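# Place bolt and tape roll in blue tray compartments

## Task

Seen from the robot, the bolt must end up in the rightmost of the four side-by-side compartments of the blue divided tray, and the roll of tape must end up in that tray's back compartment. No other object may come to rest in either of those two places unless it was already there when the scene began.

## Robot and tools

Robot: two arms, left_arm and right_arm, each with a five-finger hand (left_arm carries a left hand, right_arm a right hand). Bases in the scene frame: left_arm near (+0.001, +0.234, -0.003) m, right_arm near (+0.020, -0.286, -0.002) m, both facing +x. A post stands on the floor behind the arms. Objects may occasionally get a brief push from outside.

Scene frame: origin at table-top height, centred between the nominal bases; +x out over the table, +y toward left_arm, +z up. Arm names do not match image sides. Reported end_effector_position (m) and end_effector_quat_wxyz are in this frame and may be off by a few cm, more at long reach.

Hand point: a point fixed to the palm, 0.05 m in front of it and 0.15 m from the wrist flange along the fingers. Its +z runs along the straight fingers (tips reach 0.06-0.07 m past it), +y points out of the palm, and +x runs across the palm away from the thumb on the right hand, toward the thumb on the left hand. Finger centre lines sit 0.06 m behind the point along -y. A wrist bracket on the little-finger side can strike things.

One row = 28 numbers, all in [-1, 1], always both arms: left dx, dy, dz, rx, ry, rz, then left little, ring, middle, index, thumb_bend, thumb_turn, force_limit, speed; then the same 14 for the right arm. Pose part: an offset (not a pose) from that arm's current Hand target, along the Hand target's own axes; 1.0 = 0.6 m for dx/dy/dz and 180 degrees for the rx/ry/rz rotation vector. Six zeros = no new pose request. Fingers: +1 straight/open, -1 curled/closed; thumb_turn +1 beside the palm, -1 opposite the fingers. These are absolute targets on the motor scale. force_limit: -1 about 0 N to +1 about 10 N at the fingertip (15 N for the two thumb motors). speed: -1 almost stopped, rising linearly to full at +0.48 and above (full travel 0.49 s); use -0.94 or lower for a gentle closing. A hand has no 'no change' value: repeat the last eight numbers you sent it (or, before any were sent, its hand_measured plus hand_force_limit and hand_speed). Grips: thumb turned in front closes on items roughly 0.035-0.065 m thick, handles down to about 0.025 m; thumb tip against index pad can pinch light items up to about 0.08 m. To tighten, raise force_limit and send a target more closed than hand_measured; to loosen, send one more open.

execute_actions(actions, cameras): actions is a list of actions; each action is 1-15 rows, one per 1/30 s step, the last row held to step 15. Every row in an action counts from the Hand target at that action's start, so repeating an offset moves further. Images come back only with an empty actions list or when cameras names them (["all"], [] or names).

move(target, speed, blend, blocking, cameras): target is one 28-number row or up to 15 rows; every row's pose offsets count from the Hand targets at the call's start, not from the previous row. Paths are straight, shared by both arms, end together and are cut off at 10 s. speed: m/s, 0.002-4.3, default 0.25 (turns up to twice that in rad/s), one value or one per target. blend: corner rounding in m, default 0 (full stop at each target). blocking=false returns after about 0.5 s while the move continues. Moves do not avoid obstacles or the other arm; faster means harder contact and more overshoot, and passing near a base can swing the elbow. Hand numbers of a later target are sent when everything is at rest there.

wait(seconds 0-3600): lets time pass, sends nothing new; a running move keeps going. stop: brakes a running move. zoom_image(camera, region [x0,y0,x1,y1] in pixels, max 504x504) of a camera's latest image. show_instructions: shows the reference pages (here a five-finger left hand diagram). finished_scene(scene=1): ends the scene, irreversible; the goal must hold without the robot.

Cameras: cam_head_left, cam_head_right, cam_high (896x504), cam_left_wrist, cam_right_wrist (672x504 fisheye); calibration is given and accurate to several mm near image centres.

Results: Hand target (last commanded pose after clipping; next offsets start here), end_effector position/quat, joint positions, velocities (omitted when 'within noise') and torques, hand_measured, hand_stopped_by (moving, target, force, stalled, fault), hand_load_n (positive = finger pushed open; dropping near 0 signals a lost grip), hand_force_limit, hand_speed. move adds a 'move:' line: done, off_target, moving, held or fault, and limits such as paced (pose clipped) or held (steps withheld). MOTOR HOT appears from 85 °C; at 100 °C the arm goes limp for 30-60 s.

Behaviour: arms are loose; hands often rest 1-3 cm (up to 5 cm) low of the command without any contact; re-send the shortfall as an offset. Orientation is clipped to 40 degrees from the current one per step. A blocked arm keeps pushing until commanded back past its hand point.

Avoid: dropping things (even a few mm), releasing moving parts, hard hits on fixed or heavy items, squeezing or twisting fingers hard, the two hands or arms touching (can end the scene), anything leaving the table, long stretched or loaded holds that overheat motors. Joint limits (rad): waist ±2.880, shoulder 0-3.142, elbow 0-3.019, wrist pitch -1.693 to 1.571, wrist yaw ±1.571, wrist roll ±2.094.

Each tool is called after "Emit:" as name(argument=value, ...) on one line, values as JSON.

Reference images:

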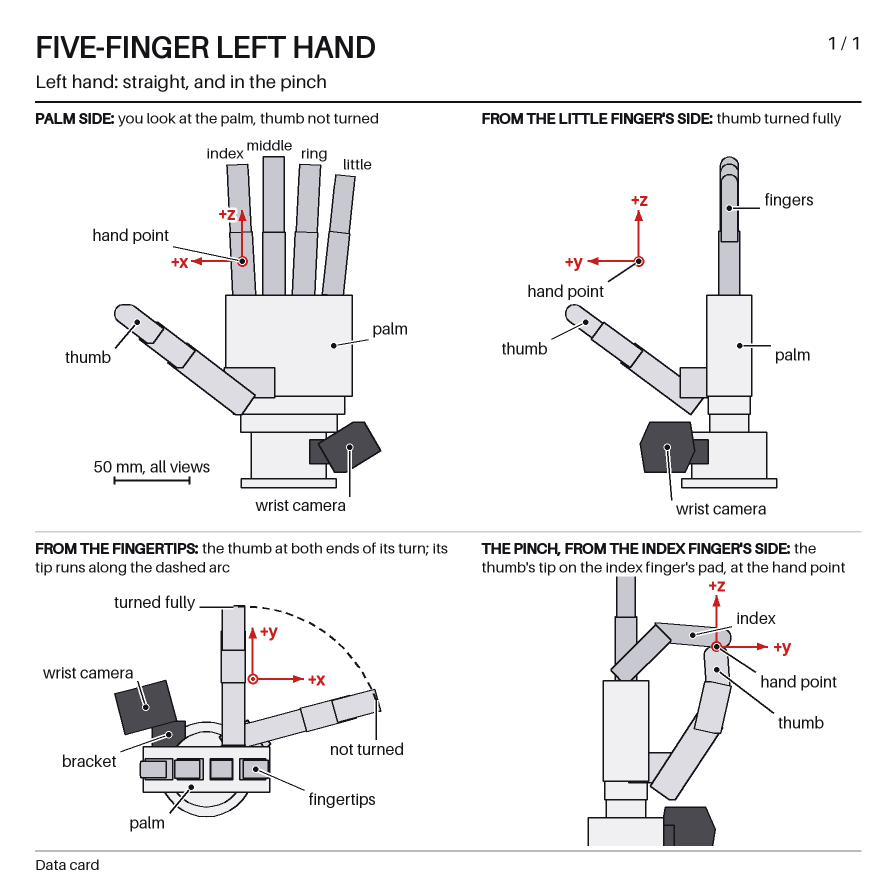

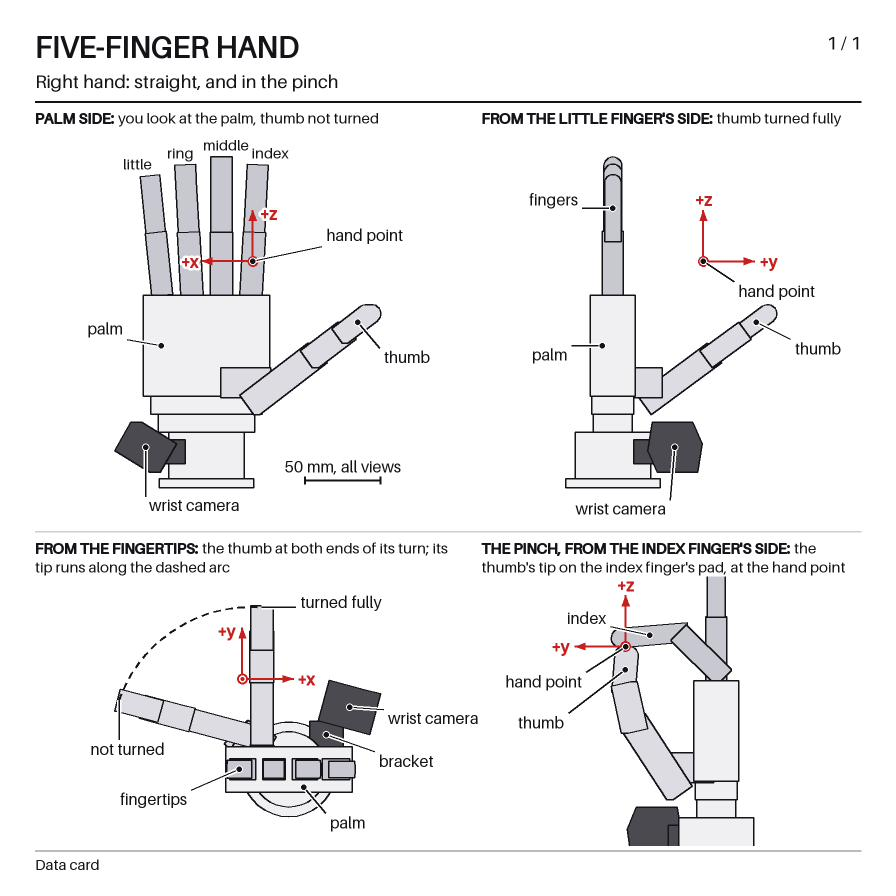

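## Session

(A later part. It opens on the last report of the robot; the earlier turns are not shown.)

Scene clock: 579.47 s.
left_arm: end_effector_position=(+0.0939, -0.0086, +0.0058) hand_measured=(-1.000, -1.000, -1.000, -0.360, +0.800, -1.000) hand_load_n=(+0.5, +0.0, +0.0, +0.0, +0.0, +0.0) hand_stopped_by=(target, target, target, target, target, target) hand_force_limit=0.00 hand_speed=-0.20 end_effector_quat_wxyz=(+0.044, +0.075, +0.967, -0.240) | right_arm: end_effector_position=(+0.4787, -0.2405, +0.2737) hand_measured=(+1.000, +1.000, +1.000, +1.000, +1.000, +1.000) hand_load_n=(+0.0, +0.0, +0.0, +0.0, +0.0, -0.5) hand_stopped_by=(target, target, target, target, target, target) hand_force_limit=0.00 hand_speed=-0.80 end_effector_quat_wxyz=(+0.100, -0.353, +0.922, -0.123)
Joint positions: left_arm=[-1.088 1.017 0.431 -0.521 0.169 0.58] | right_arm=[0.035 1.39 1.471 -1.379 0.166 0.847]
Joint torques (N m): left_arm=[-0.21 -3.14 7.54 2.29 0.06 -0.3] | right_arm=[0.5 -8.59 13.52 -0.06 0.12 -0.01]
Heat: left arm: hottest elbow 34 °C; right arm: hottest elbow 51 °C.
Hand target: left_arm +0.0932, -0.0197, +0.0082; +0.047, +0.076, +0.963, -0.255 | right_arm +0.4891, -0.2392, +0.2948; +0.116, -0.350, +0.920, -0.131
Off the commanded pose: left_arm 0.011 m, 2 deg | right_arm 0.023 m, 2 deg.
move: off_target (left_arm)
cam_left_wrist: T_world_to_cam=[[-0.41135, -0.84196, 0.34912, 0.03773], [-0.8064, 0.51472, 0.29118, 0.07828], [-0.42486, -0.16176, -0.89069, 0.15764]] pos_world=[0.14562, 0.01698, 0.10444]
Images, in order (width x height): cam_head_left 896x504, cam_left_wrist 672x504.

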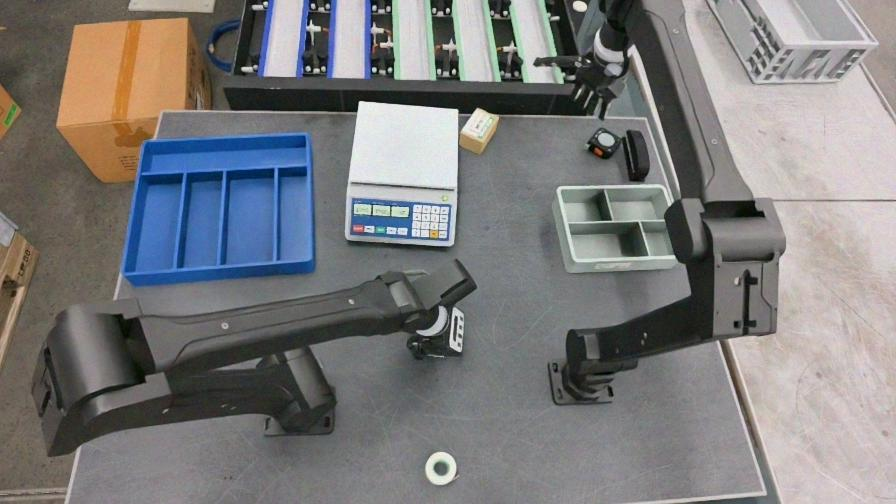

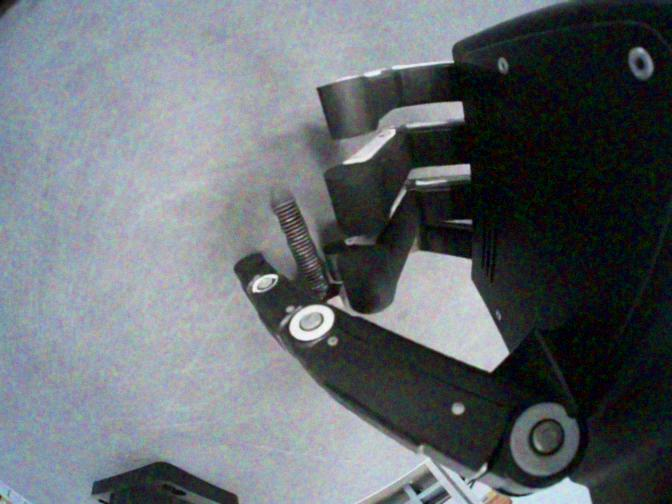

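Emit:
move(target=[0,0,0,0,0,0,-1,-1,-1,-0.36,0.3,-1,-0.4,-0.85,0,0,0,0,0,0,1,1,1,1,1,1,0,-0.8], cameras=["cam_left_wrist"])

Emit:
zoom_image(camera="cam_left_wrist", region=[200, 140, 400, 340])

Scene clock: 590.90 s.
left_arm: end_effector_position=(+0.0939, -0.0086, +0.0058) hand_measured=(-1.000, -1.000, -1.000, -0.360, +0.474, -1.000) hand_load_n=(+0.0, +0.0, +0.0, +0.0, +4.5, +1.0) hand_stopped_by=(target, target, target, target, force, target) hand_force_limit=-0.40 hand_speed=-0.85 end_effector_quat_wxyz=(+0.044, +0.075, +0.967, -0.240) | right_arm: end_effector_position=(+0.4787, -0.2405, +0.2737) hand_measured=(+1.000, +1.000, +1.000, +1.000, +1.000, +1.000) hand_load_n=(+0.0, +0.0, +0.0, +0.0, +0.0, +0.0) hand_stopped_by=(target, target, target, target, target, target) hand_force_limit=0.00 hand_speed=-0.80 end_effector_quat_wxyz=(+0.100, -0.353, +0.922, -0.123)
Joint positions: left_arm=[-1.088 1.017 0.431 -0.521 0.169 0.58] | right_arm=[0.035 1.39 1.471 -1.379 0.166 0.847]
Joint torques (N m): left_arm=[-0.26 -3.02 7.53 2.3 0.06 -0.3] | right_arm=[0.5 -8.59 13.53 -0.05 0.12 -0.02]
Heat: left arm: hottest elbow 34 °C; right arm: hottest elbow 52 °C.
Hand target: left_arm +0.0932, -0.0197, +0.0082; +0.047, +0.076, +0.963, -0.255 | right_arm +0.4891, -0.2392, +0.2948; +0.116, -0.350, +0.920, -0.131
Off the commanded pose: left_arm 0.011 m, 2 deg | right_arm 0.023 m, 2 deg.
move: done
cam_left_wrist: T_world_to_cam=[[-0.41135, -0.84196, 0.34912, 0.03773], [-0.8064, 0.51472, 0.29118, 0.07828], [-0.42486, -0.16176, -0.89069, 0.15764]] pos_world=[0.14562, 0.01698, 0.10444]

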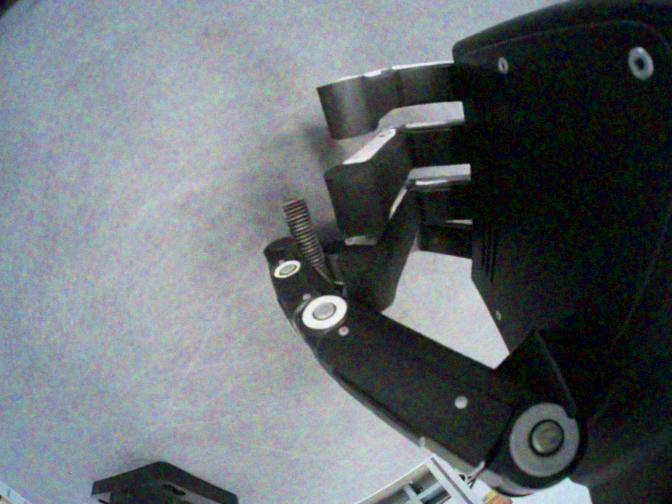

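Scaled by 2.520 from the camera's image (finer frame: 960x720).

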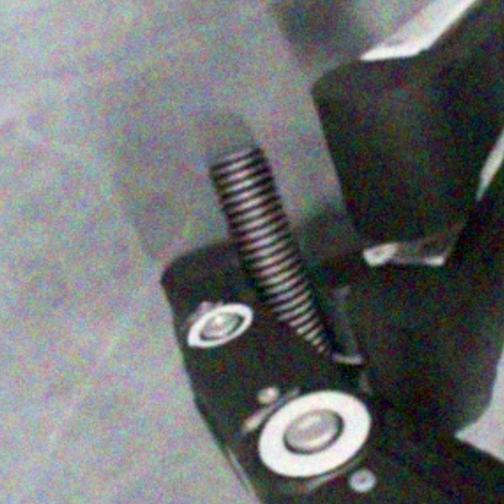

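Emit:
move(target=[[0,0,0,0,0,0,-1,-1,-1,-0.36,0.25,-1,0,-0.85,0,0,0,0,0,0,1,1,1,1,1,1,0,-0.8],[-0.0129,-0.0483,-0.0866,0,0,0,-1,-1,-1,-0.36,0.25,-1,0,-0.85,0,0,0,0,0,0,1,1,1,1,1,1,0,-0.8]], speed=0.08, cameras=["cam_left_wrist","cam_head_left"])

Emit:
zoom_image(camera="cam_left_wrist", region=[200, 140, 400, 340])

Scene clock: 602.47 s.
left_arm: end_effector_position=(+0.0884, +0.0014, +0.0407) hand_measured=(-1.000, -1.000, -1.000, -0.360, +0.436, -1.000) hand_load_n=(+0.0, +0.0, +0.0, +0.0, +7.5, +1.5) hand_stopped_by=(target, target, target, target, force, target) hand_force_limit=0.00 hand_speed=-0.85 end_effector_quat_wxyz=(+0.037, +0.074, +0.970, -0.229) | right_arm: end_effector_position=(+0.4787, -0.2405, +0.2737) hand_measured=(+1.000, +1.000, +1.000, +1.000, +1.000, +1.000) hand_load_n=(+0.0, +0.0, +0.0, +0.0, +0.0, +0.0) hand_stopped_by=(target, target, target, target, target, target) hand_force_limit=0.00 hand_speed=-0.80 end_effector_quat_wxyz=(+0.100, -0.353, +0.922, -0.123)
Joint positions: left_arm=[-1.09 0.923 0.491 -0.7 0.169 0.58] | right_arm=[0.035 1.39 1.471 -1.379 0.166 0.847]
Joint torques (N m): left_arm=[-0.09 -4.42 12.42 0.21 0.09 -0.28] | right_arm=[0.44 -8.53 13.53 -0.06 0.12 -0.01]
Heat: left arm: hottest elbow 34 °C; right arm: hottest elbow 52 °C.
Hand target: left_arm +0.0931, -0.0197, +0.0682; +0.047, +0.076, +0.963, -0.255 | right_arm +0.4891, -0.2392, +0.2948; +0.116, -0.350, +0.920, -0.131
Off the commanded pose: left_arm 0.035 m, 3 deg | right_arm 0.023 m, 2 deg.
move: off_target (left_arm)
cam_left_wrist: T_world_to_cam=[[-0.40865, -0.84932, 0.33416, 0.03219], [-0.80207, 0.5089, 0.31257, 0.05734], [-0.43552, -0.14029, -0.88918, 0.18893]] pos_world=[0.14143, 0.02466, 0.13932]
Images, in order (width x height): cam_head_left 896x504, cam_left_wrist 672x504.

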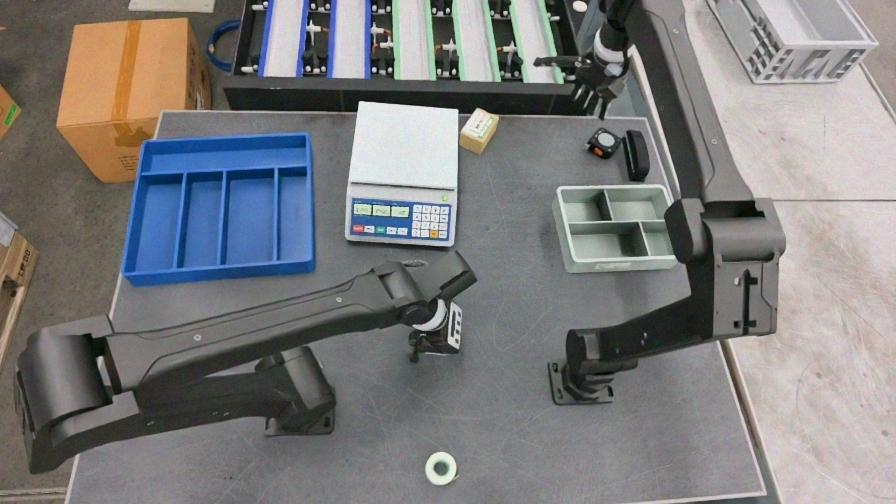

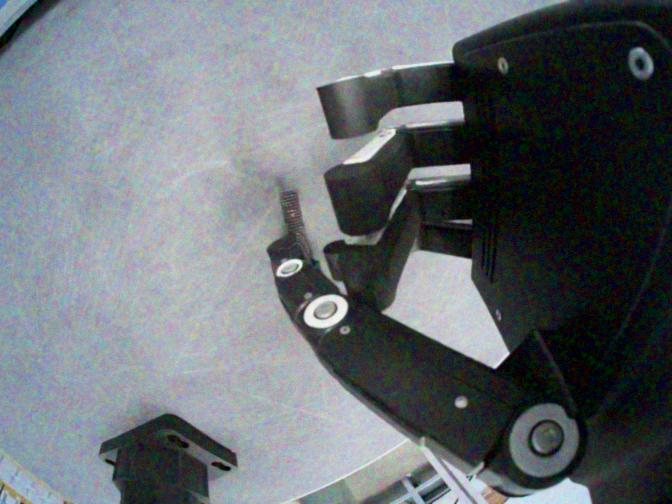

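Scaled by 2.520 from the camera's image (finer frame: 960x720).

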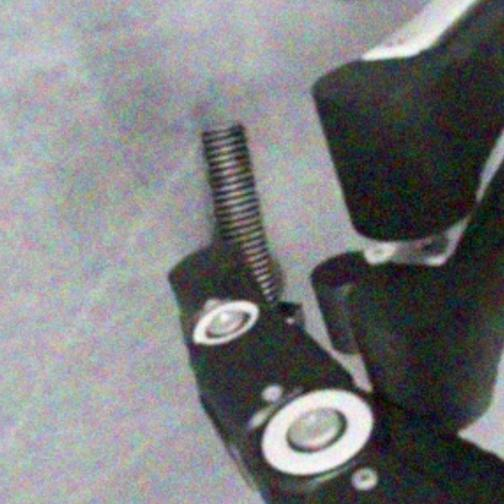

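Emit:
move(target=[-0.1897,0.0242,-0.2392,0,0,0,-1,-1,-1,-0.36,0.25,-1,0,-0.85,0,0,0,0,0,0,1,1,1,1,1,1,0,-0.8], speed=0.15, cameras=["cam_left_wrist","cam_head_left","cam_head_right"])

Emit:
zoom_image(camera="cam_left_wrist", region=[200, 140, 400, 340])

Scene clock: 626.27 s.
left_arm: end_effector_position=(+0.1869, +0.0590, +0.1751) hand_measured=(-1.000, -1.000, -1.000, -0.360, +0.436, -1.000) hand_load_n=(+0.0, +0.0, +0.0, +0.0, +7.0, +1.5) hand_stopped_by=(target, target, target, target, force, target) hand_force_limit=0.00 hand_speed=-0.85 end_effector_quat_wxyz=(+0.028, +0.058, +0.969, -0.240) | right_arm: end_effector_position=(+0.4787, -0.2405, +0.2737) hand_measured=(+1.000, +1.000, +1.000, +1.000, +1.000, +1.000) hand_load_n=(+0.0, +0.0, +0.0, +0.0, +0.0, +0.0) hand_stopped_by=(target, target, target, target, target, target) hand_force_limit=0.00 hand_speed=-0.80 end_effector_quat_wxyz=(+0.100, -0.353, +0.922, -0.123)
Joint positions: left_arm=[-0.582 0.909 0.855 -1.203 0.382 1.031] | right_arm=[0.035 1.39 1.471 -1.379 0.166 0.847]
Joint torques (N m): left_arm=[0.91 -2.96 13.39 -0.02 0.44 0.12] | right_arm=[0.44 -8.53 13.53 -0.05 0.12 -0.01]
Heat: left arm: hottest elbow 38 °C; right arm: hottest elbow 52 °C.
Hand target: left_arm +0.2001, +0.0504, +0.2002; +0.047, +0.076, +0.963, -0.255 | right_arm +0.4891, -0.2392, +0.2948; +0.116, -0.350, +0.920, -0.131
Off the commanded pose: left_arm 0.030 m, 3 deg | right_arm 0.023 m, 2 deg.
move: off_target (left_arm)
cam_left_wrist: T_world_to_cam=[[-0.37669, -0.85186, 0.36392, 0.06526], [-0.80691, 0.49469, 0.32276, 0.06495], [-0.45497, -0.17207, -0.87372, 0.36217]] pos_world=[0.24177, 0.08579, 0.27173]
Images, in order (width x height): cam_head_left 896x504, cam_head_right 896x504, cam_left_wrist 672x504.

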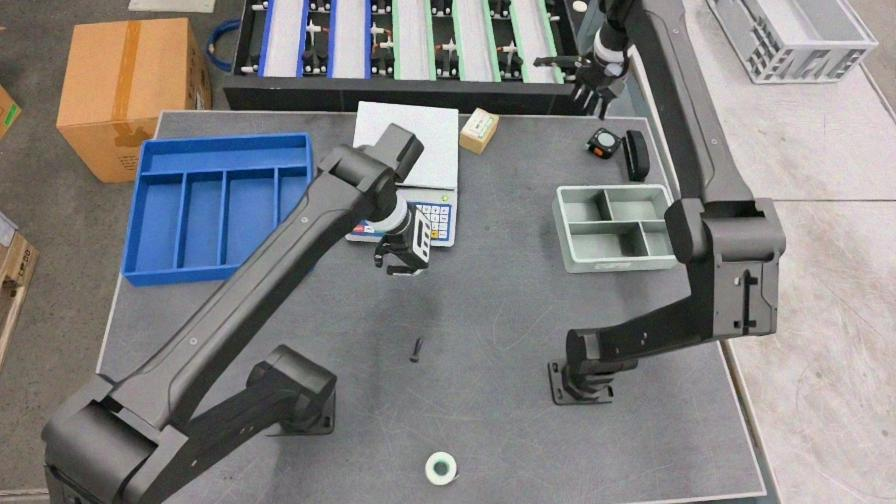

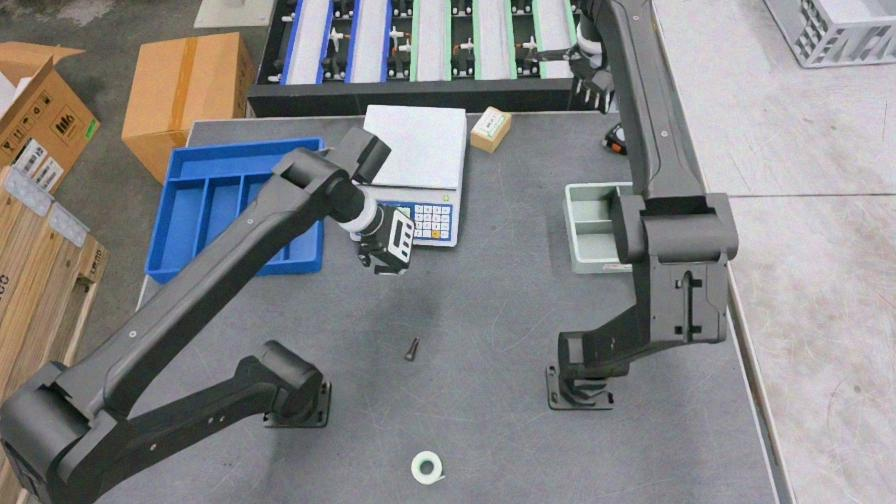

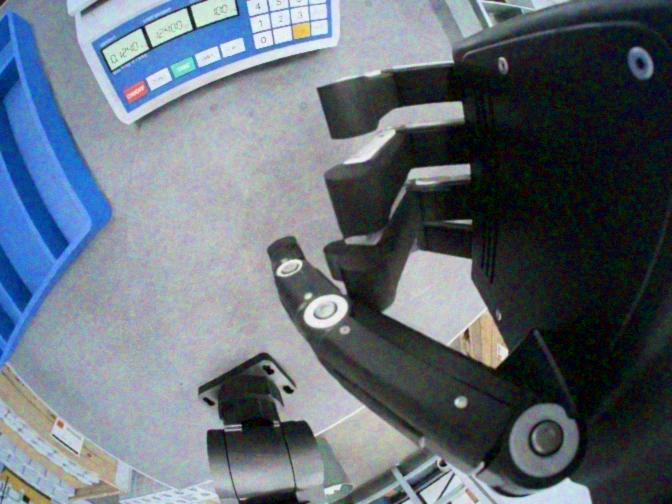

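Scaled by 2.520 from the camera's image (finer frame: 960x720).

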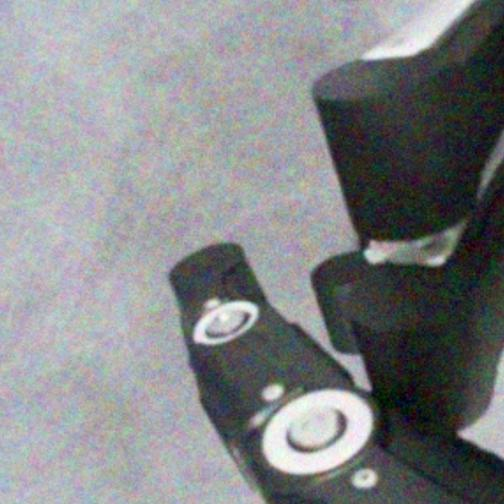

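Emit:
move(target=[0.2205,0.0083,0.2645,0.0129,0.0483,0.0866,-1,-1,-1,-0.36,0.8,-1,0,-0.2,0,0,0,0,0,0,1,1,1,1,1,1,0,-0.8], speed=0.15, cameras=["cam_left_wrist"])

Emit:
zoom_image(camera="cam_left_wrist", region=[200, 140, 400, 340])

Scene clock: 680.63 s.
left_arm: end_effector_position=(+0.0765, +0.0013, +0.0411) hand_measured=(-1.000, -1.000, -1.000, -0.360, +0.800, -1.000) hand_load_n=(+0.0, +0.0, -0.5, +0.0, -0.5, +0.0) hand_stopped_by=(target, target, target, target, target, target) hand_force_limit=0.00 hand_speed=-0.20 end_effector_quat_wxyz=(+0.000, +0.230, +0.941, -0.246) | right_arm: end_effector_position=(+0.4787, -0.2405, +0.2737) hand_measured=(+1.000, +1.000, +1.000, +1.000, +1.000, +1.000) hand_load_n=(+0.0, +0.0, +0.0, +0.0, +0.0, +0.0) hand_stopped_by=(target, target, target, target, target, target) hand_force_limit=0.00 hand_speed=-0.80 end_effector_quat_wxyz=(+0.100, -0.353, +0.922, -0.123)
Joint positions: left_arm=[-1.097 0.931 0.497 -0.743 0.311 0.874] | right_arm=[0.035 1.39 1.471 -1.379 0.166 0.847]
Joint torques (N m): left_arm=[-0.09 -2.55 8.16 2.13 0.13 -0.3] | right_arm=[0.5 -8.53 13.52 -0.05 0.11 -0.01]
Heat: left arm: hottest elbow 40 °C; right arm: hottest elbow 53 °C.
Hand target: left_arm +0.0791, -0.0082, +0.0433; +0.007, +0.225, +0.939, -0.259 | right_arm +0.4891, -0.2392, +0.2948; +0.116, -0.350, +0.920, -0.131
Off the commanded pose: left_arm 0.010 m, 2 deg | right_arm 0.023 m, 2 deg.
move: done
cam_left_wrist: T_world_to_cam=[[-0.65775, -0.66329, 0.35694, 0.04495], [-0.59463, 0.74813, 0.29448, 0.0323], [-0.46237, -0.01855, -0.88649, 0.18579]] pos_world=[0.13468, 0.0091, 0.13915]

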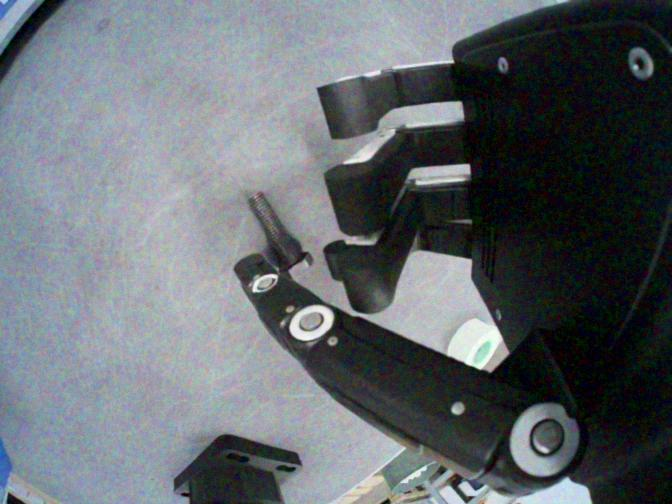

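Scaled by 2.520 from the camera's image (finer frame: 960x720).

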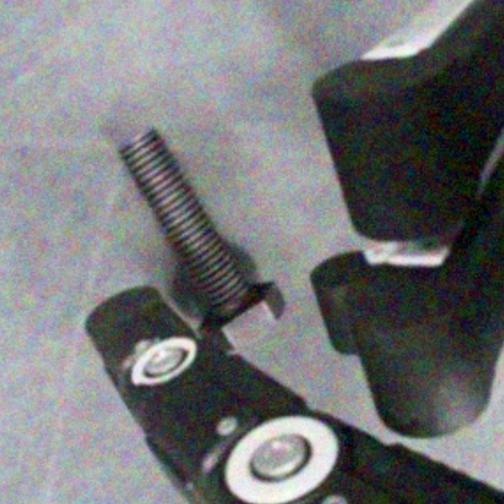

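Emit:
move(target=[-0.0003,0.0282,0.0397,-0.0065,-0.0241,-0.0433,-1,-1,-1,-0.36,0.8,-1,0,-0.2,0,0,0,0,0,0,1,1,1,1,1,1,0,-0.8], speed=0.08, cameras=["cam_left_wrist"])

Emit:
zoom_image(camera="cam_left_wrist", region=[200, 140, 400, 340])

Scene clock: 701.23 s.
left_arm: end_effector_position=(+0.0809, +0.0014, +0.0128) hand_measured=(-1.000, -1.000, -1.000, -0.360, +0.800, -1.000) hand_load_n=(+0.0, +0.0, +0.0, +0.0, +0.0, +0.0) hand_stopped_by=(target, target, target, target, target, target) hand_force_limit=0.00 hand_speed=-0.20 end_effector_quat_wxyz=(+0.021, +0.159, +0.956, -0.245) | right_arm: end_effector_position=(+0.4787, -0.2405, +0.2737) hand_measured=(+1.000, +1.000, +1.000, +1.000, +1.000, +1.000) hand_load_n=(+0.0, +0.0, +0.0, -0.5, +0.0, +0.0) hand_stopped_by=(target, target, target, target, target, target) hand_force_limit=0.00 hand_speed=-0.80 end_effector_quat_wxyz=(+0.100, -0.353, +0.922, -0.123)
Joint positions: left_arm=[-1.097 0.966 0.428 -0.597 0.245 0.732] | right_arm=[0.035 1.39 1.471 -1.379 0.166 0.847]
Joint torques (N m): left_arm=[0.44 -2.55 7.64 2.24 0.1 -0.31] | right_arm=[0.5 -8.53 13.53 -0.05 0.12 -0.02]
Heat: left arm: hottest elbow 38 °C; right arm: hottest elbow 53 °C.
Hand target: left_arm +0.0840, -0.0070, +0.0145; +0.027, +0.151, +0.954, -0.257 | right_arm +0.4891, -0.2392, +0.2948; +0.116, -0.350, +0.920, -0.131
Off the commanded pose: left_arm 0.009 m, 2 deg | right_arm 0.023 m, 2 deg.
move: done
cam_left_wrist: T_world_to_cam=[[-0.55159, -0.75552, 0.35347, 0.04951], [-0.70264, 0.64923, 0.29121, 0.05204], [-0.4495, -0.08773, -0.88896, 0.16188]] pos_world=[0.13664, 0.01782, 0.11125]

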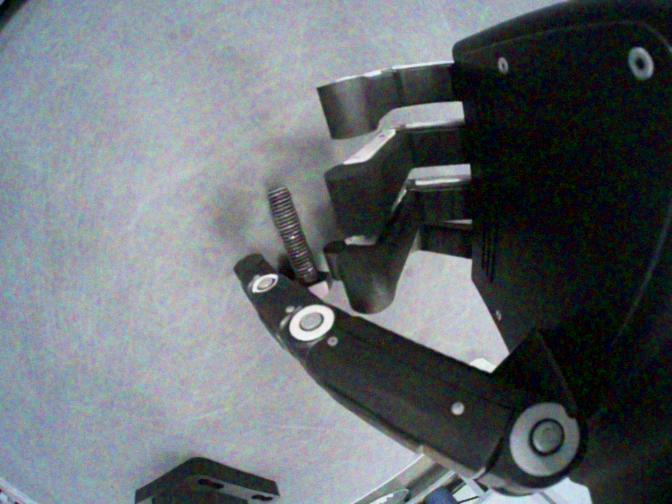

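Scaled by 2.520 from the camera's image (finer frame: 960x720).

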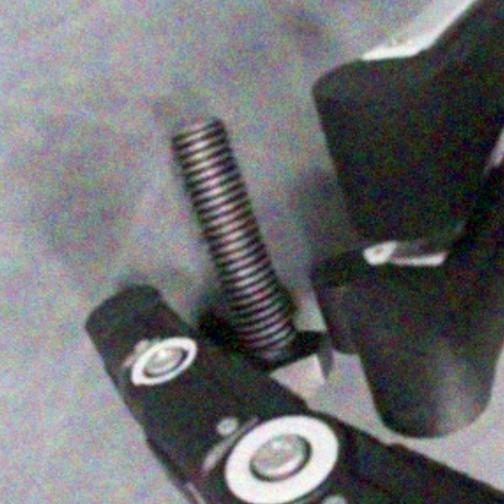

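Emit:
move(target=[0.0026,0.0097,0.0173,0,0,0,-1,-1,-1,-0.36,0.8,-1,0,-0.2,0,0,0,0,0,0,1,1,1,1,1,1,0,-0.8], speed=0.03, cameras=["cam_left_wrist"])

Emit:
zoom_image(camera="cam_left_wrist", region=[200, 140, 400, 340])

Scene clock: 710.93 s.
left_arm: end_effector_position=(+0.0810, +0.0006, +0.0036) hand_measured=(-1.000, -1.000, -1.000, -0.360, +0.800, -1.000) hand_load_n=(+0.0, +0.0, +0.0, -3.0, -0.5, +0.0) hand_stopped_by=(target, target, target, target, target, target) hand_force_limit=0.00 hand_speed=-0.20 end_effector_quat_wxyz=(+0.022, +0.158, +0.956, -0.246) | right_arm: end_effector_position=(+0.4787, -0.2405, +0.2737) hand_measured=(+1.000, +1.000, +1.000, +1.000, +1.000, +1.000) hand_load_n=(+0.0, +0.0, +0.0, +0.0, +0.0, +0.0) hand_stopped_by=(target, target, target, target, target, target) hand_force_limit=0.00 hand_speed=-0.80 end_effector_quat_wxyz=(+0.100, -0.353, +0.922, -0.123)
Joint positions: left_arm=[-1.097 0.989 0.411 -0.554 0.245 0.728] | right_arm=[0.035 1.39 1.471 -1.379 0.166 0.847]
Joint torques (N m): left_arm=[0.32 -2.26 7.09 2.5 0.08 -0.26] | right_arm=[0.5 -8.53 13.53 -0.05 0.12 -0.02]
Heat: left arm: hottest elbow 37 °C; right arm: hottest elbow 53 °C.
Hand target: left_arm +0.0840, -0.0070, +0.0025; +0.027, +0.151, +0.954, -0.257 | right_arm +0.4891, -0.2392, +0.2948; +0.116, -0.350, +0.920, -0.131
Off the commanded pose: left_arm 0.008 m, 2 deg | right_arm 0.023 m, 2 deg.
move: done
cam_left_wrist: T_world_to_cam=[[-0.54951, -0.75605, 0.35558, 0.05202], [-0.70435, 0.64811, 0.28955, 0.05547], [-0.44937, -0.09134, -0.88866, 0.15373]] pos_world=[0.13674, 0.01742, 0.10205]

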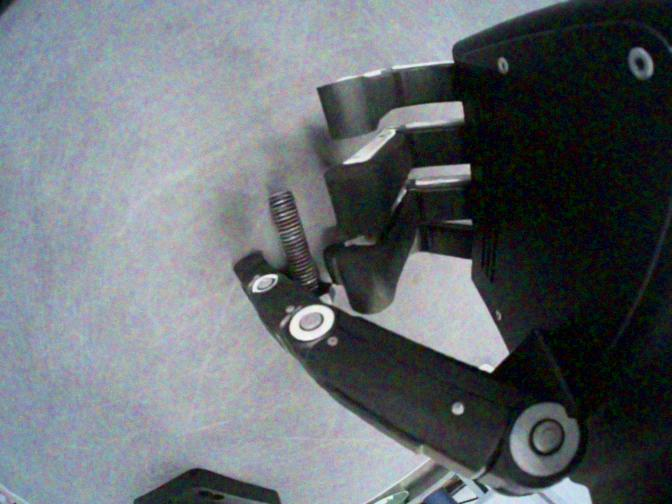

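Scaled by 2.520 from the camera's image (finer frame: 960x720).

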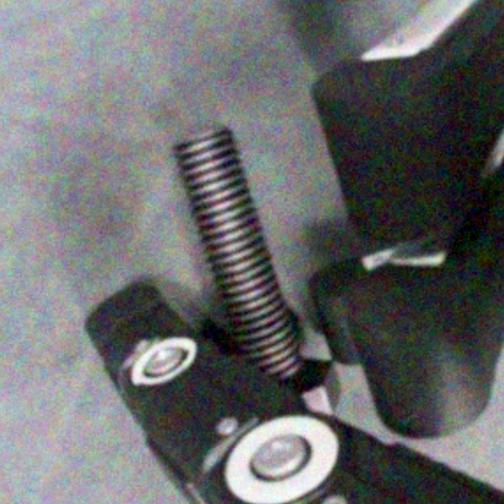

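Emit:
move(target=[0,0,0,0,0,0,-1,-1,-1,-0.36,0.3,-1,-0.5,-0.88,0,0,0,0,0,0,1,1,1,1,1,1,0,-0.8], cameras=["cam_left_wrist"])

Emit:
zoom_image(camera="cam_left_wrist", region=[200, 140, 400, 340])

Scene clock: 716.67 s.
left_arm: end_effector_position=(+0.0810, +0.0006, +0.0036) hand_measured=(-1.000, -1.000, -1.000, -0.360, +0.498, -1.000) hand_load_n=(+0.0, +0.0, +0.0, -3.0, +3.5, +0.0) hand_stopped_by=(target, target, target, target, force, target) hand_force_limit=-0.50 hand_speed=-0.88 end_effector_quat_wxyz=(+0.022, +0.158, +0.956, -0.246) | right_arm: end_effector_position=(+0.4787, -0.2405, +0.2737) hand_measured=(+1.000, +1.000, +1.000, +1.000, +1.000, +1.000) hand_load_n=(+0.0, +0.0, +0.0, +0.0, +0.0, +0.0) hand_stopped_by=(target, target, target, target, target, target) hand_force_limit=0.00 hand_speed=-0.80 end_effector_quat_wxyz=(+0.100, -0.353, +0.922, -0.123)
Joint positions: left_arm=[-1.097 0.989 0.411 -0.554 0.245 0.728] | right_arm=[0.035 1.39 1.471 -1.379 0.166 0.847]
Joint torques (N m): left_arm=[0.21 -2.37 7.05 2.51 0.1 -0.28] | right_arm=[0.5 -8.53 13.53 -0.05 0.11 -0.02]
Heat: left arm: hottest elbow 36 °C; right arm: hottest elbow 54 °C.
Hand target: left_arm +0.0840, -0.0070, +0.0025; +0.027, +0.151, +0.954, -0.257 | right_arm +0.4891, -0.2392, +0.2948; +0.116, -0.350, +0.920, -0.131
Off the commanded pose: left_arm 0.008 m, 2 deg | right_arm 0.023 m, 2 deg.
move: done
cam_left_wrist: T_world_to_cam=[[-0.54951, -0.75605, 0.35558, 0.05202], [-0.70435, 0.64811, 0.28955, 0.05547], [-0.44937, -0.09134, -0.88866, 0.15373]] pos_world=[0.13674, 0.01742, 0.10205]

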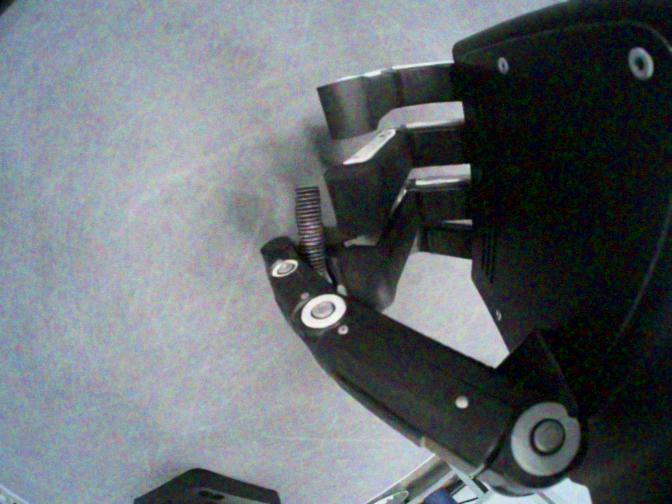

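Scaled by 2.520 from the camera's image (finer frame: 960x720).

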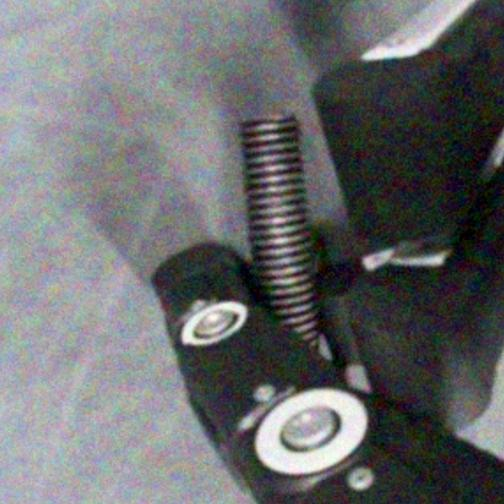

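Emit:
move(target=[-0.0065,-0.0241,-0.0433,0,0,0,-1,-1,-1,-0.36,0.3,-1,-0.5,-0.88,0,0,0,0,0,0,1,1,1,1,1,1,0,-0.8], speed=0.04, cameras=["cam_left_wrist"])

Emit:
zoom_image(camera="cam_left_wrist", region=[200, 140, 400, 340])

Scene clock: 733.47 s.
left_arm: end_effector_position=(+0.0755, +0.0118, +0.0090) hand_measured=(-1.000, -1.000, -1.000, -0.360, +0.498, -1.000) hand_load_n=(+0.0, +0.0, +0.0, +0.0, +3.5, +0.0) hand_stopped_by=(target, target, target, target, force, target) hand_force_limit=-0.50 hand_speed=-0.88 end_effector_quat_wxyz=(+0.015, +0.157, +0.959, -0.236) | right_arm: end_effector_position=(+0.4787, -0.2405, +0.2737) hand_measured=(+1.000, +1.000, +1.000, +1.000, +1.000, +1.000) hand_load_n=(+0.0, +0.0, +0.0, +0.0, +0.0, +0.0) hand_stopped_by=(target, target, target, target, target, target) hand_force_limit=0.00 hand_speed=-0.80 end_effector_quat_wxyz=(+0.100, -0.353, +0.922, -0.123)
Joint positions: left_arm=[-1.097 0.949 0.411 -0.619 0.245 0.728] | right_arm=[0.035 1.39 1.471 -1.379 0.166 0.847]
Joint torques (N m): left_arm=[0.32 -4.13 11.48 0.16 0.11 -0.27] | right_arm=[0.5 -8.53 13.53 -0.05 0.12 -0.02]
Heat: left arm: hottest elbow 35 °C; right arm: hottest elbow 54 °C.
Hand target: left_arm +0.0840, -0.0070, +0.0325; +0.027, +0.151, +0.954, -0.257 | right_arm +0.4891, -0.2392, +0.2948; +0.116, -0.350, +0.920, -0.131
Off the commanded pose: left_arm 0.031 m, 3 deg | right_arm 0.023 m, 2 deg.
move: off_target (left_arm)
cam_left_wrist: T_world_to_cam=[[-0.54568, -0.76379, 0.34475, 0.05554], [-0.70112, 0.64146, 0.31139, 0.04243], [-0.45898, -0.07179, -0.88554, 0.15751]] pos_world=[0.13235, 0.02651, 0.10712]

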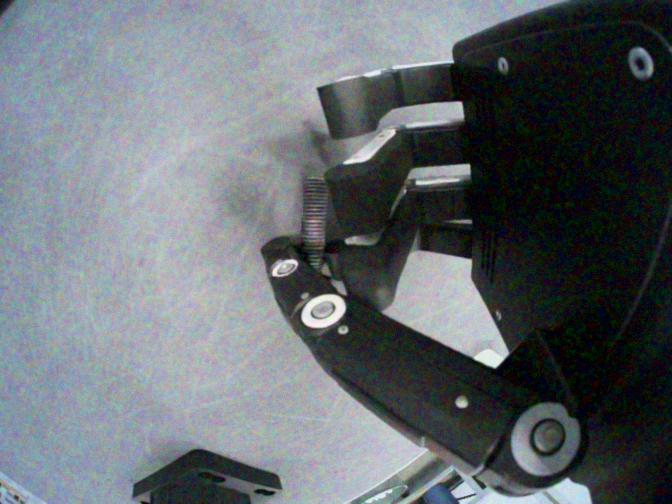

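Scaled by 2.520 from the camera's image (finer frame: 960x720).

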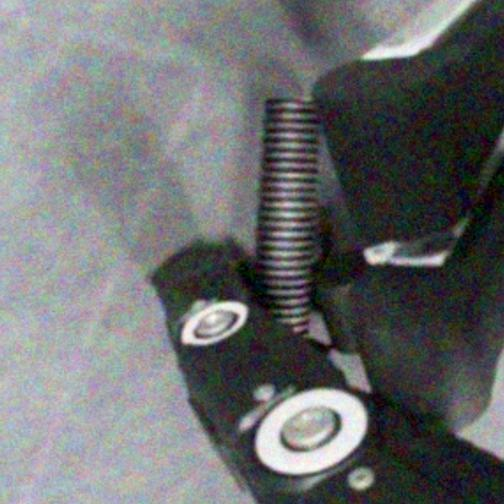

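Emit:
move(target=[-0.0065,-0.0241,-0.0433,0,0,0,-1,-1,-1,-0.36,0.3,-1,-0.5,-0.88,0,0,0,0,0,0,1,1,1,1,1,1,0,-0.8], speed=0.04, cameras=["cam_left_wrist"])

Emit:
zoom_image(camera="cam_left_wrist", region=[200, 140, 400, 340])

Scene clock: 740.50 s.
left_arm: end_effector_position=(+0.0751, +0.0126, +0.0351) hand_measured=(-1.000, -1.000, -1.000, -0.360, +0.498, -1.000) hand_load_n=(+0.0, +0.0, +0.0, +0.0, +3.5, +0.0) hand_stopped_by=(target, target, target, target, force, target) hand_force_limit=-0.50 hand_speed=-0.88 end_effector_quat_wxyz=(+0.012, +0.156, +0.960, -0.233) | right_arm: end_effector_position=(+0.4787, -0.2405, +0.2737) hand_measured=(+1.000, +1.000, +1.000, +1.000, +1.000, +1.000) hand_load_n=(+0.0, +0.0, +0.0, +0.0, -0.5, +0.0) hand_stopped_by=(target, target, target, target, target, target) hand_force_limit=0.00 hand_speed=-0.80 end_effector_quat_wxyz=(+0.100, -0.353, +0.922, -0.123)
Joint positions: left_arm=[-1.097 0.899 0.465 -0.731 0.245 0.728] | right_arm=[0.035 1.39 1.471 -1.379 0.166 0.847]
Joint torques (N m): left_arm=[0.26 -4.07 12.45 0.16 0.13 -0.27] | right_arm=[0.5 -8.53 13.52 -0.05 0.12 -0.01]
Heat: left arm: hottest elbow 35 °C; right arm: hottest elbow 54 °C.
Hand target: left_arm +0.0840, -0.0069, +0.0625; +0.027, +0.151, +0.954, -0.257 | right_arm +0.4891, -0.2392, +0.2948; +0.116, -0.350, +0.920, -0.131
Off the commanded pose: left_arm 0.035 m, 3 deg | right_arm 0.023 m, 2 deg.
move: off_target (left_arm)
cam_left_wrist: T_world_to_cam=[[-0.54458, -0.76613, 0.34129, 0.04697], [-0.70005, 0.63932, 0.31811, 0.03323], [-0.4619, -0.06568, -0.8845, 0.18058]] pos_world=[0.13225, 0.02661, 0.13312]

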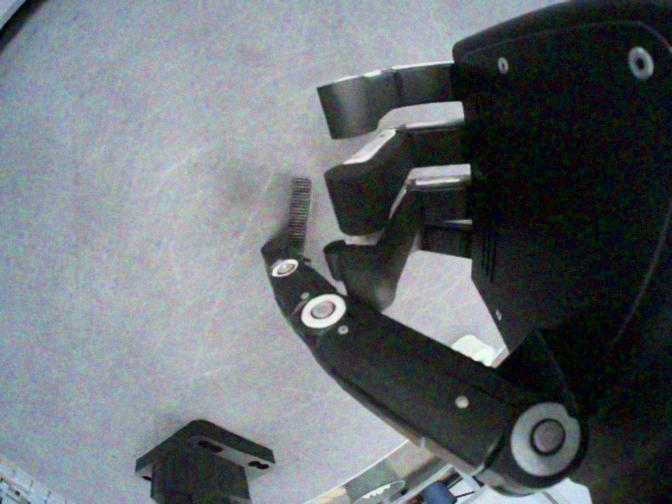

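Scaled by 2.520 from the camera's image (finer frame: 960x720).

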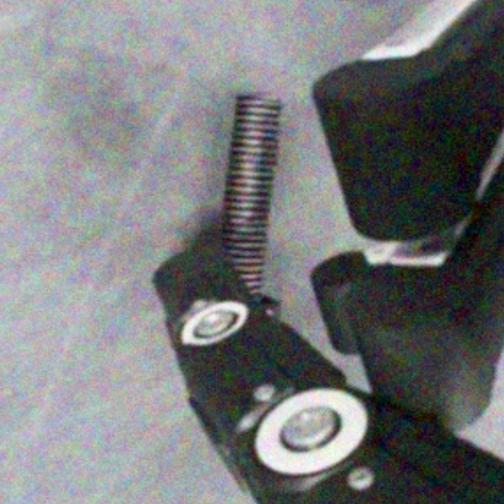

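Emit:
move(target=[[0,0,0,0,0,0,-1,-1,-0.36,-0.36,0.8,-1,-0.5,-0.5,0,0,0,0,0,0,1,1,1,1,1,1,0,-0.8],[0,0,0,0,0,0,-1,-1,-0.36,-0.36,0.1,-1,-0.5,-0.85,0,0,0,0,0,0,1,1,1,1,1,1,0,-0.8]], speed=0.04, cameras=["cam_left_wrist"])

Emit:
zoom_image(camera="cam_left_wrist", region=[200, 140, 400, 340])

Scene clock: 770.10 s.
left_arm: end_effector_position=(+0.0751, +0.0126, +0.0351) hand_measured=(-1.000, -1.000, -0.360, -0.360, +0.374, -1.000) hand_load_n=(+0.0, +0.0, +0.5, +0.0, +4.5, +0.5) hand_stopped_by=(target, target, target, target, force, target) hand_force_limit=-0.50 hand_speed=-0.85 end_effector_quat_wxyz=(+0.012, +0.156, +0.960, -0.233) | right_arm: end_effector_position=(+0.4787, -0.2405, +0.2737) hand_measured=(+1.000, +1.000, +1.000, +1.000, +1.000, +1.000) hand_load_n=(+0.0, +0.0, +0.5, +0.0, +0.0, +0.0) hand_stopped_by=(target, target, target, target, target, target) hand_force_limit=0.00 hand_speed=-0.80 end_effector_quat_wxyz=(+0.100, -0.353, +0.922, -0.123)
Joint positions: left_arm=[-1.097 0.899 0.465 -0.731 0.245 0.728] | right_arm=[0.035 1.39 1.471 -1.379 0.166 0.847]
Joint torques (N m): left_arm=[0.15 -4.01 12.46 0.14 0.13 -0.27] | right_arm=[0.44 -8.59 13.53 -0.06 0.12 -0.02]
Heat: left arm: hottest elbow 40 °C; right arm: hottest elbow 54 °C.
Hand target: left_arm +0.0840, -0.0069, +0.0625; +0.027, +0.151, +0.954, -0.257 | right_arm +0.4891, -0.2392, +0.2948; +0.116, -0.350, +0.920, -0.131
Off the commanded pose: left_arm 0.035 m, 3 deg | right_arm 0.023 m, 2 deg.
move: done; target 2's new numbers were sent with left_arm's hand 0.035 m and 3 deg from that target
cam_left_wrist: T_world_to_cam=[[-0.54458, -0.76613, 0.34129, 0.04697], [-0.70005, 0.63932, 0.31811, 0.03323], [-0.4619, -0.06568, -0.8845, 0.18058]] pos_world=[0.13225, 0.02661, 0.13312]

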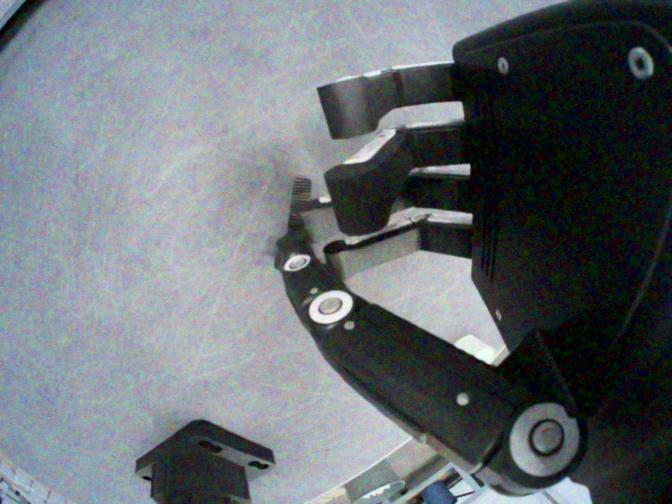

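Scaled by 2.520 from the camera's image (finer frame: 960x720).

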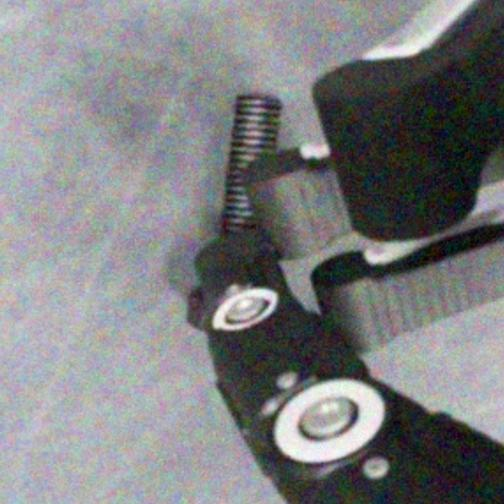

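Emit:
move(target=[[0,0,0,0,0,0,-1,-1,-0.36,-0.36,0.8,-1,-0.5,-0.3,0,0,0,0,0,0,1,1,1,1,1,1,0,-0.8],[0.047,0.0327,0.0335,0.0751,0.0689,0.123,-1,-1,-0.36,-0.36,0.8,-1,-0.5,-0.3,0,0,0,0,0,0,1,1,1,1,1,1,0,-0.8]], speed=0.1, cameras=["cam_left_wrist"])

Emit:
zoom_image(camera="cam_left_wrist", region=[200, 140, 400, 340])

Scene clock: 879.73 s.
left_arm: end_effector_position=(+0.0602, +0.0055, +0.0319) hand_measured=(-1.000, -1.000, -0.360, -0.360, +0.800, -1.000) hand_load_n=(+0.0, +0.0, +0.0, +0.0, +0.0, +0.0) hand_stopped_by=(target, target, target, target, target, target) hand_force_limit=-0.50 hand_speed=-0.30 end_effector_quat_wxyz=(-0.043, +0.354, +0.871, -0.338) | right_arm: end_effector_position=(+0.4787, -0.2405, +0.2737) hand_measured=(+1.000, +1.000, +1.000, +1.000, +1.000, +1.000) hand_load_n=(+0.0, +0.0, +0.0, +0.0, +0.0, +0.0) hand_stopped_by=(target, target, target, target, target, target) hand_force_limit=0.00 hand_speed=-0.80 end_effector_quat_wxyz=(+0.100, -0.353, +0.922, -0.123)
Joint positions: left_arm=[-0.988 0.882 0.418 -0.731 0.601 1.221] | right_arm=[0.035 1.39 1.471 -1.379 0.166 0.847]
Joint torques (N m): left_arm=[1.08 -1.61 7.9 0.18 0.6 0.14] | right_arm=[0.44 -8.53 13.53 -0.05 0.12 -0.02]
Heat: left arm: hottest elbow 42 °C; right arm: hottest elbow 56 °C.
Hand target: left_arm +0.0626, +0.0069, +0.0319; -0.044, +0.359, +0.868, -0.339 | right_arm +0.4891, -0.2392, +0.2948; +0.116, -0.350, +0.920, -0.131
Off the commanded pose: left_arm 0.003 m, 1 deg | right_arm 0.023 m, 2 deg.
move: done
cam_left_wrist: T_world_to_cam=[[-0.78102, -0.37103, 0.50234, 0.04151], [-0.33559, 0.92772, 0.16346, 0.00975], [-0.52668, -0.04092, -0.84908, 0.17301]] pos_world=[0.12682, 0.01344, 0.12445]

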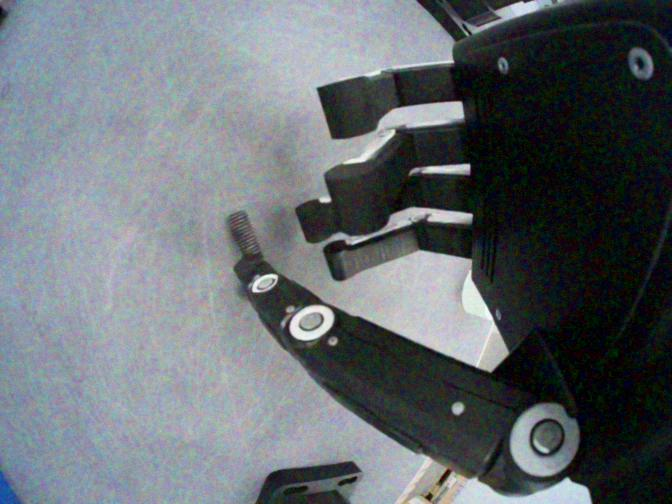

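Scaled by 2.520 from the camera's image (finer frame: 960x720).

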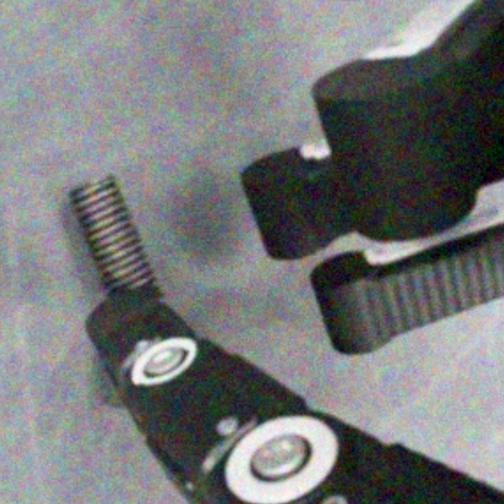

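Emit:
move(target=[0.0157,0.024,0.012,0,0,0,-1,-1,-0.36,-0.36,0.8,-1,-0.5,-0.3,0,0,0,0,0,0,1,1,1,1,1,1,0,-0.8], speed=0.06, cameras=["cam_left_wrist"])

Emit:
zoom_image(camera="cam_left_wrist", region=[200, 140, 400, 340])

Scene clock: 894.63 s.
left_arm: end_effector_position=(+0.0551, +0.0224, +0.0143) hand_measured=(-1.000, -1.000, -0.360, -0.360, +0.800, -1.000) hand_load_n=(+0.0, +0.0, +0.0, +0.0, +0.0, +0.0) hand_stopped_by=(target, target, target, target, target, target) hand_force_limit=-0.50 hand_speed=-0.30 end_effector_quat_wxyz=(-0.056, +0.350, +0.875, -0.329) | right_arm: end_effector_position=(+0.4787, -0.2405, +0.2737) hand_measured=(+1.000, +1.000, +1.000, +1.000, +1.000, +1.000) hand_load_n=(+0.5, +0.0, +0.0, +0.0, +0.0, +0.0) hand_stopped_by=(target, target, target, target, target, target) hand_force_limit=0.00 hand_speed=-0.80 end_effector_quat_wxyz=(+0.100, -0.353, +0.922, -0.123)
Joint positions: left_arm=[-0.964 0.886 0.373 -0.731 0.609 1.248] | right_arm=[0.035 1.39 1.471 -1.379 0.166 0.847]
Joint torques (N m): left_arm=[0.91 -1.38 7.66 1.46 0.62 0.13] | right_arm=[0.5 -8.59 13.53 -0.05 0.11 -0.01]
Heat: left arm: hottest elbow 40 °C; right arm: hottest elbow 56 °C.
Hand target: left_arm +0.0618, +0.0164, +0.0159; -0.044, +0.359, +0.868, -0.339 | right_arm +0.4891, -0.2392, +0.2948; +0.116, -0.350, +0.920, -0.131
Off the commanded pose: left_arm 0.009 m, 2 deg | right_arm 0.023 m, 2 deg.
move: done
cam_left_wrist: T_world_to_cam=[[-0.7719, -0.38579, 0.50531, 0.05233], [-0.33298, 0.92243, 0.19559, -0.00534], [-0.54156, -0.01727, -0.84048, 0.15624]] pos_world=[0.12323, 0.02781, 0.10593]

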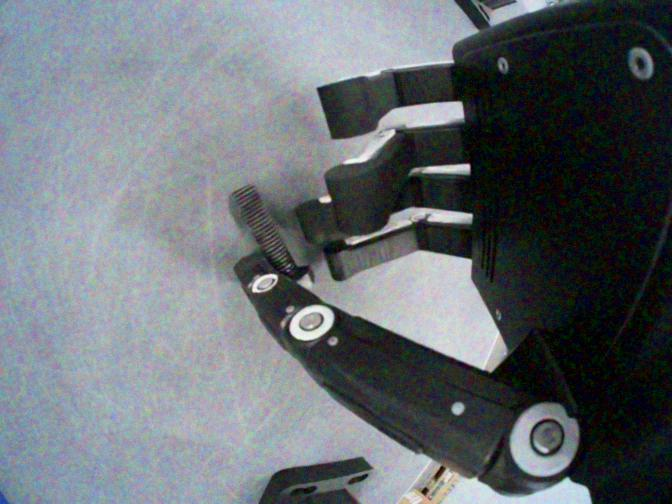

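Scaled by 2.520 from the camera's image (finer frame: 960x720).

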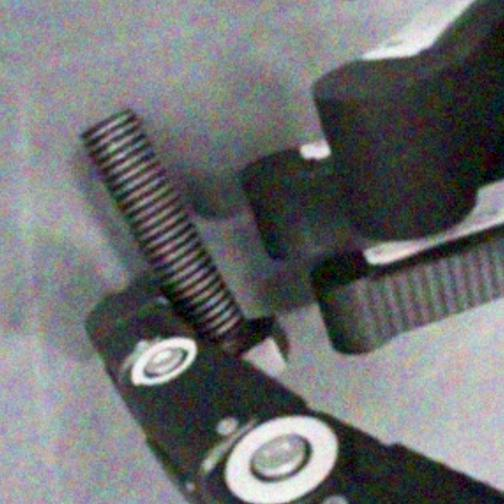

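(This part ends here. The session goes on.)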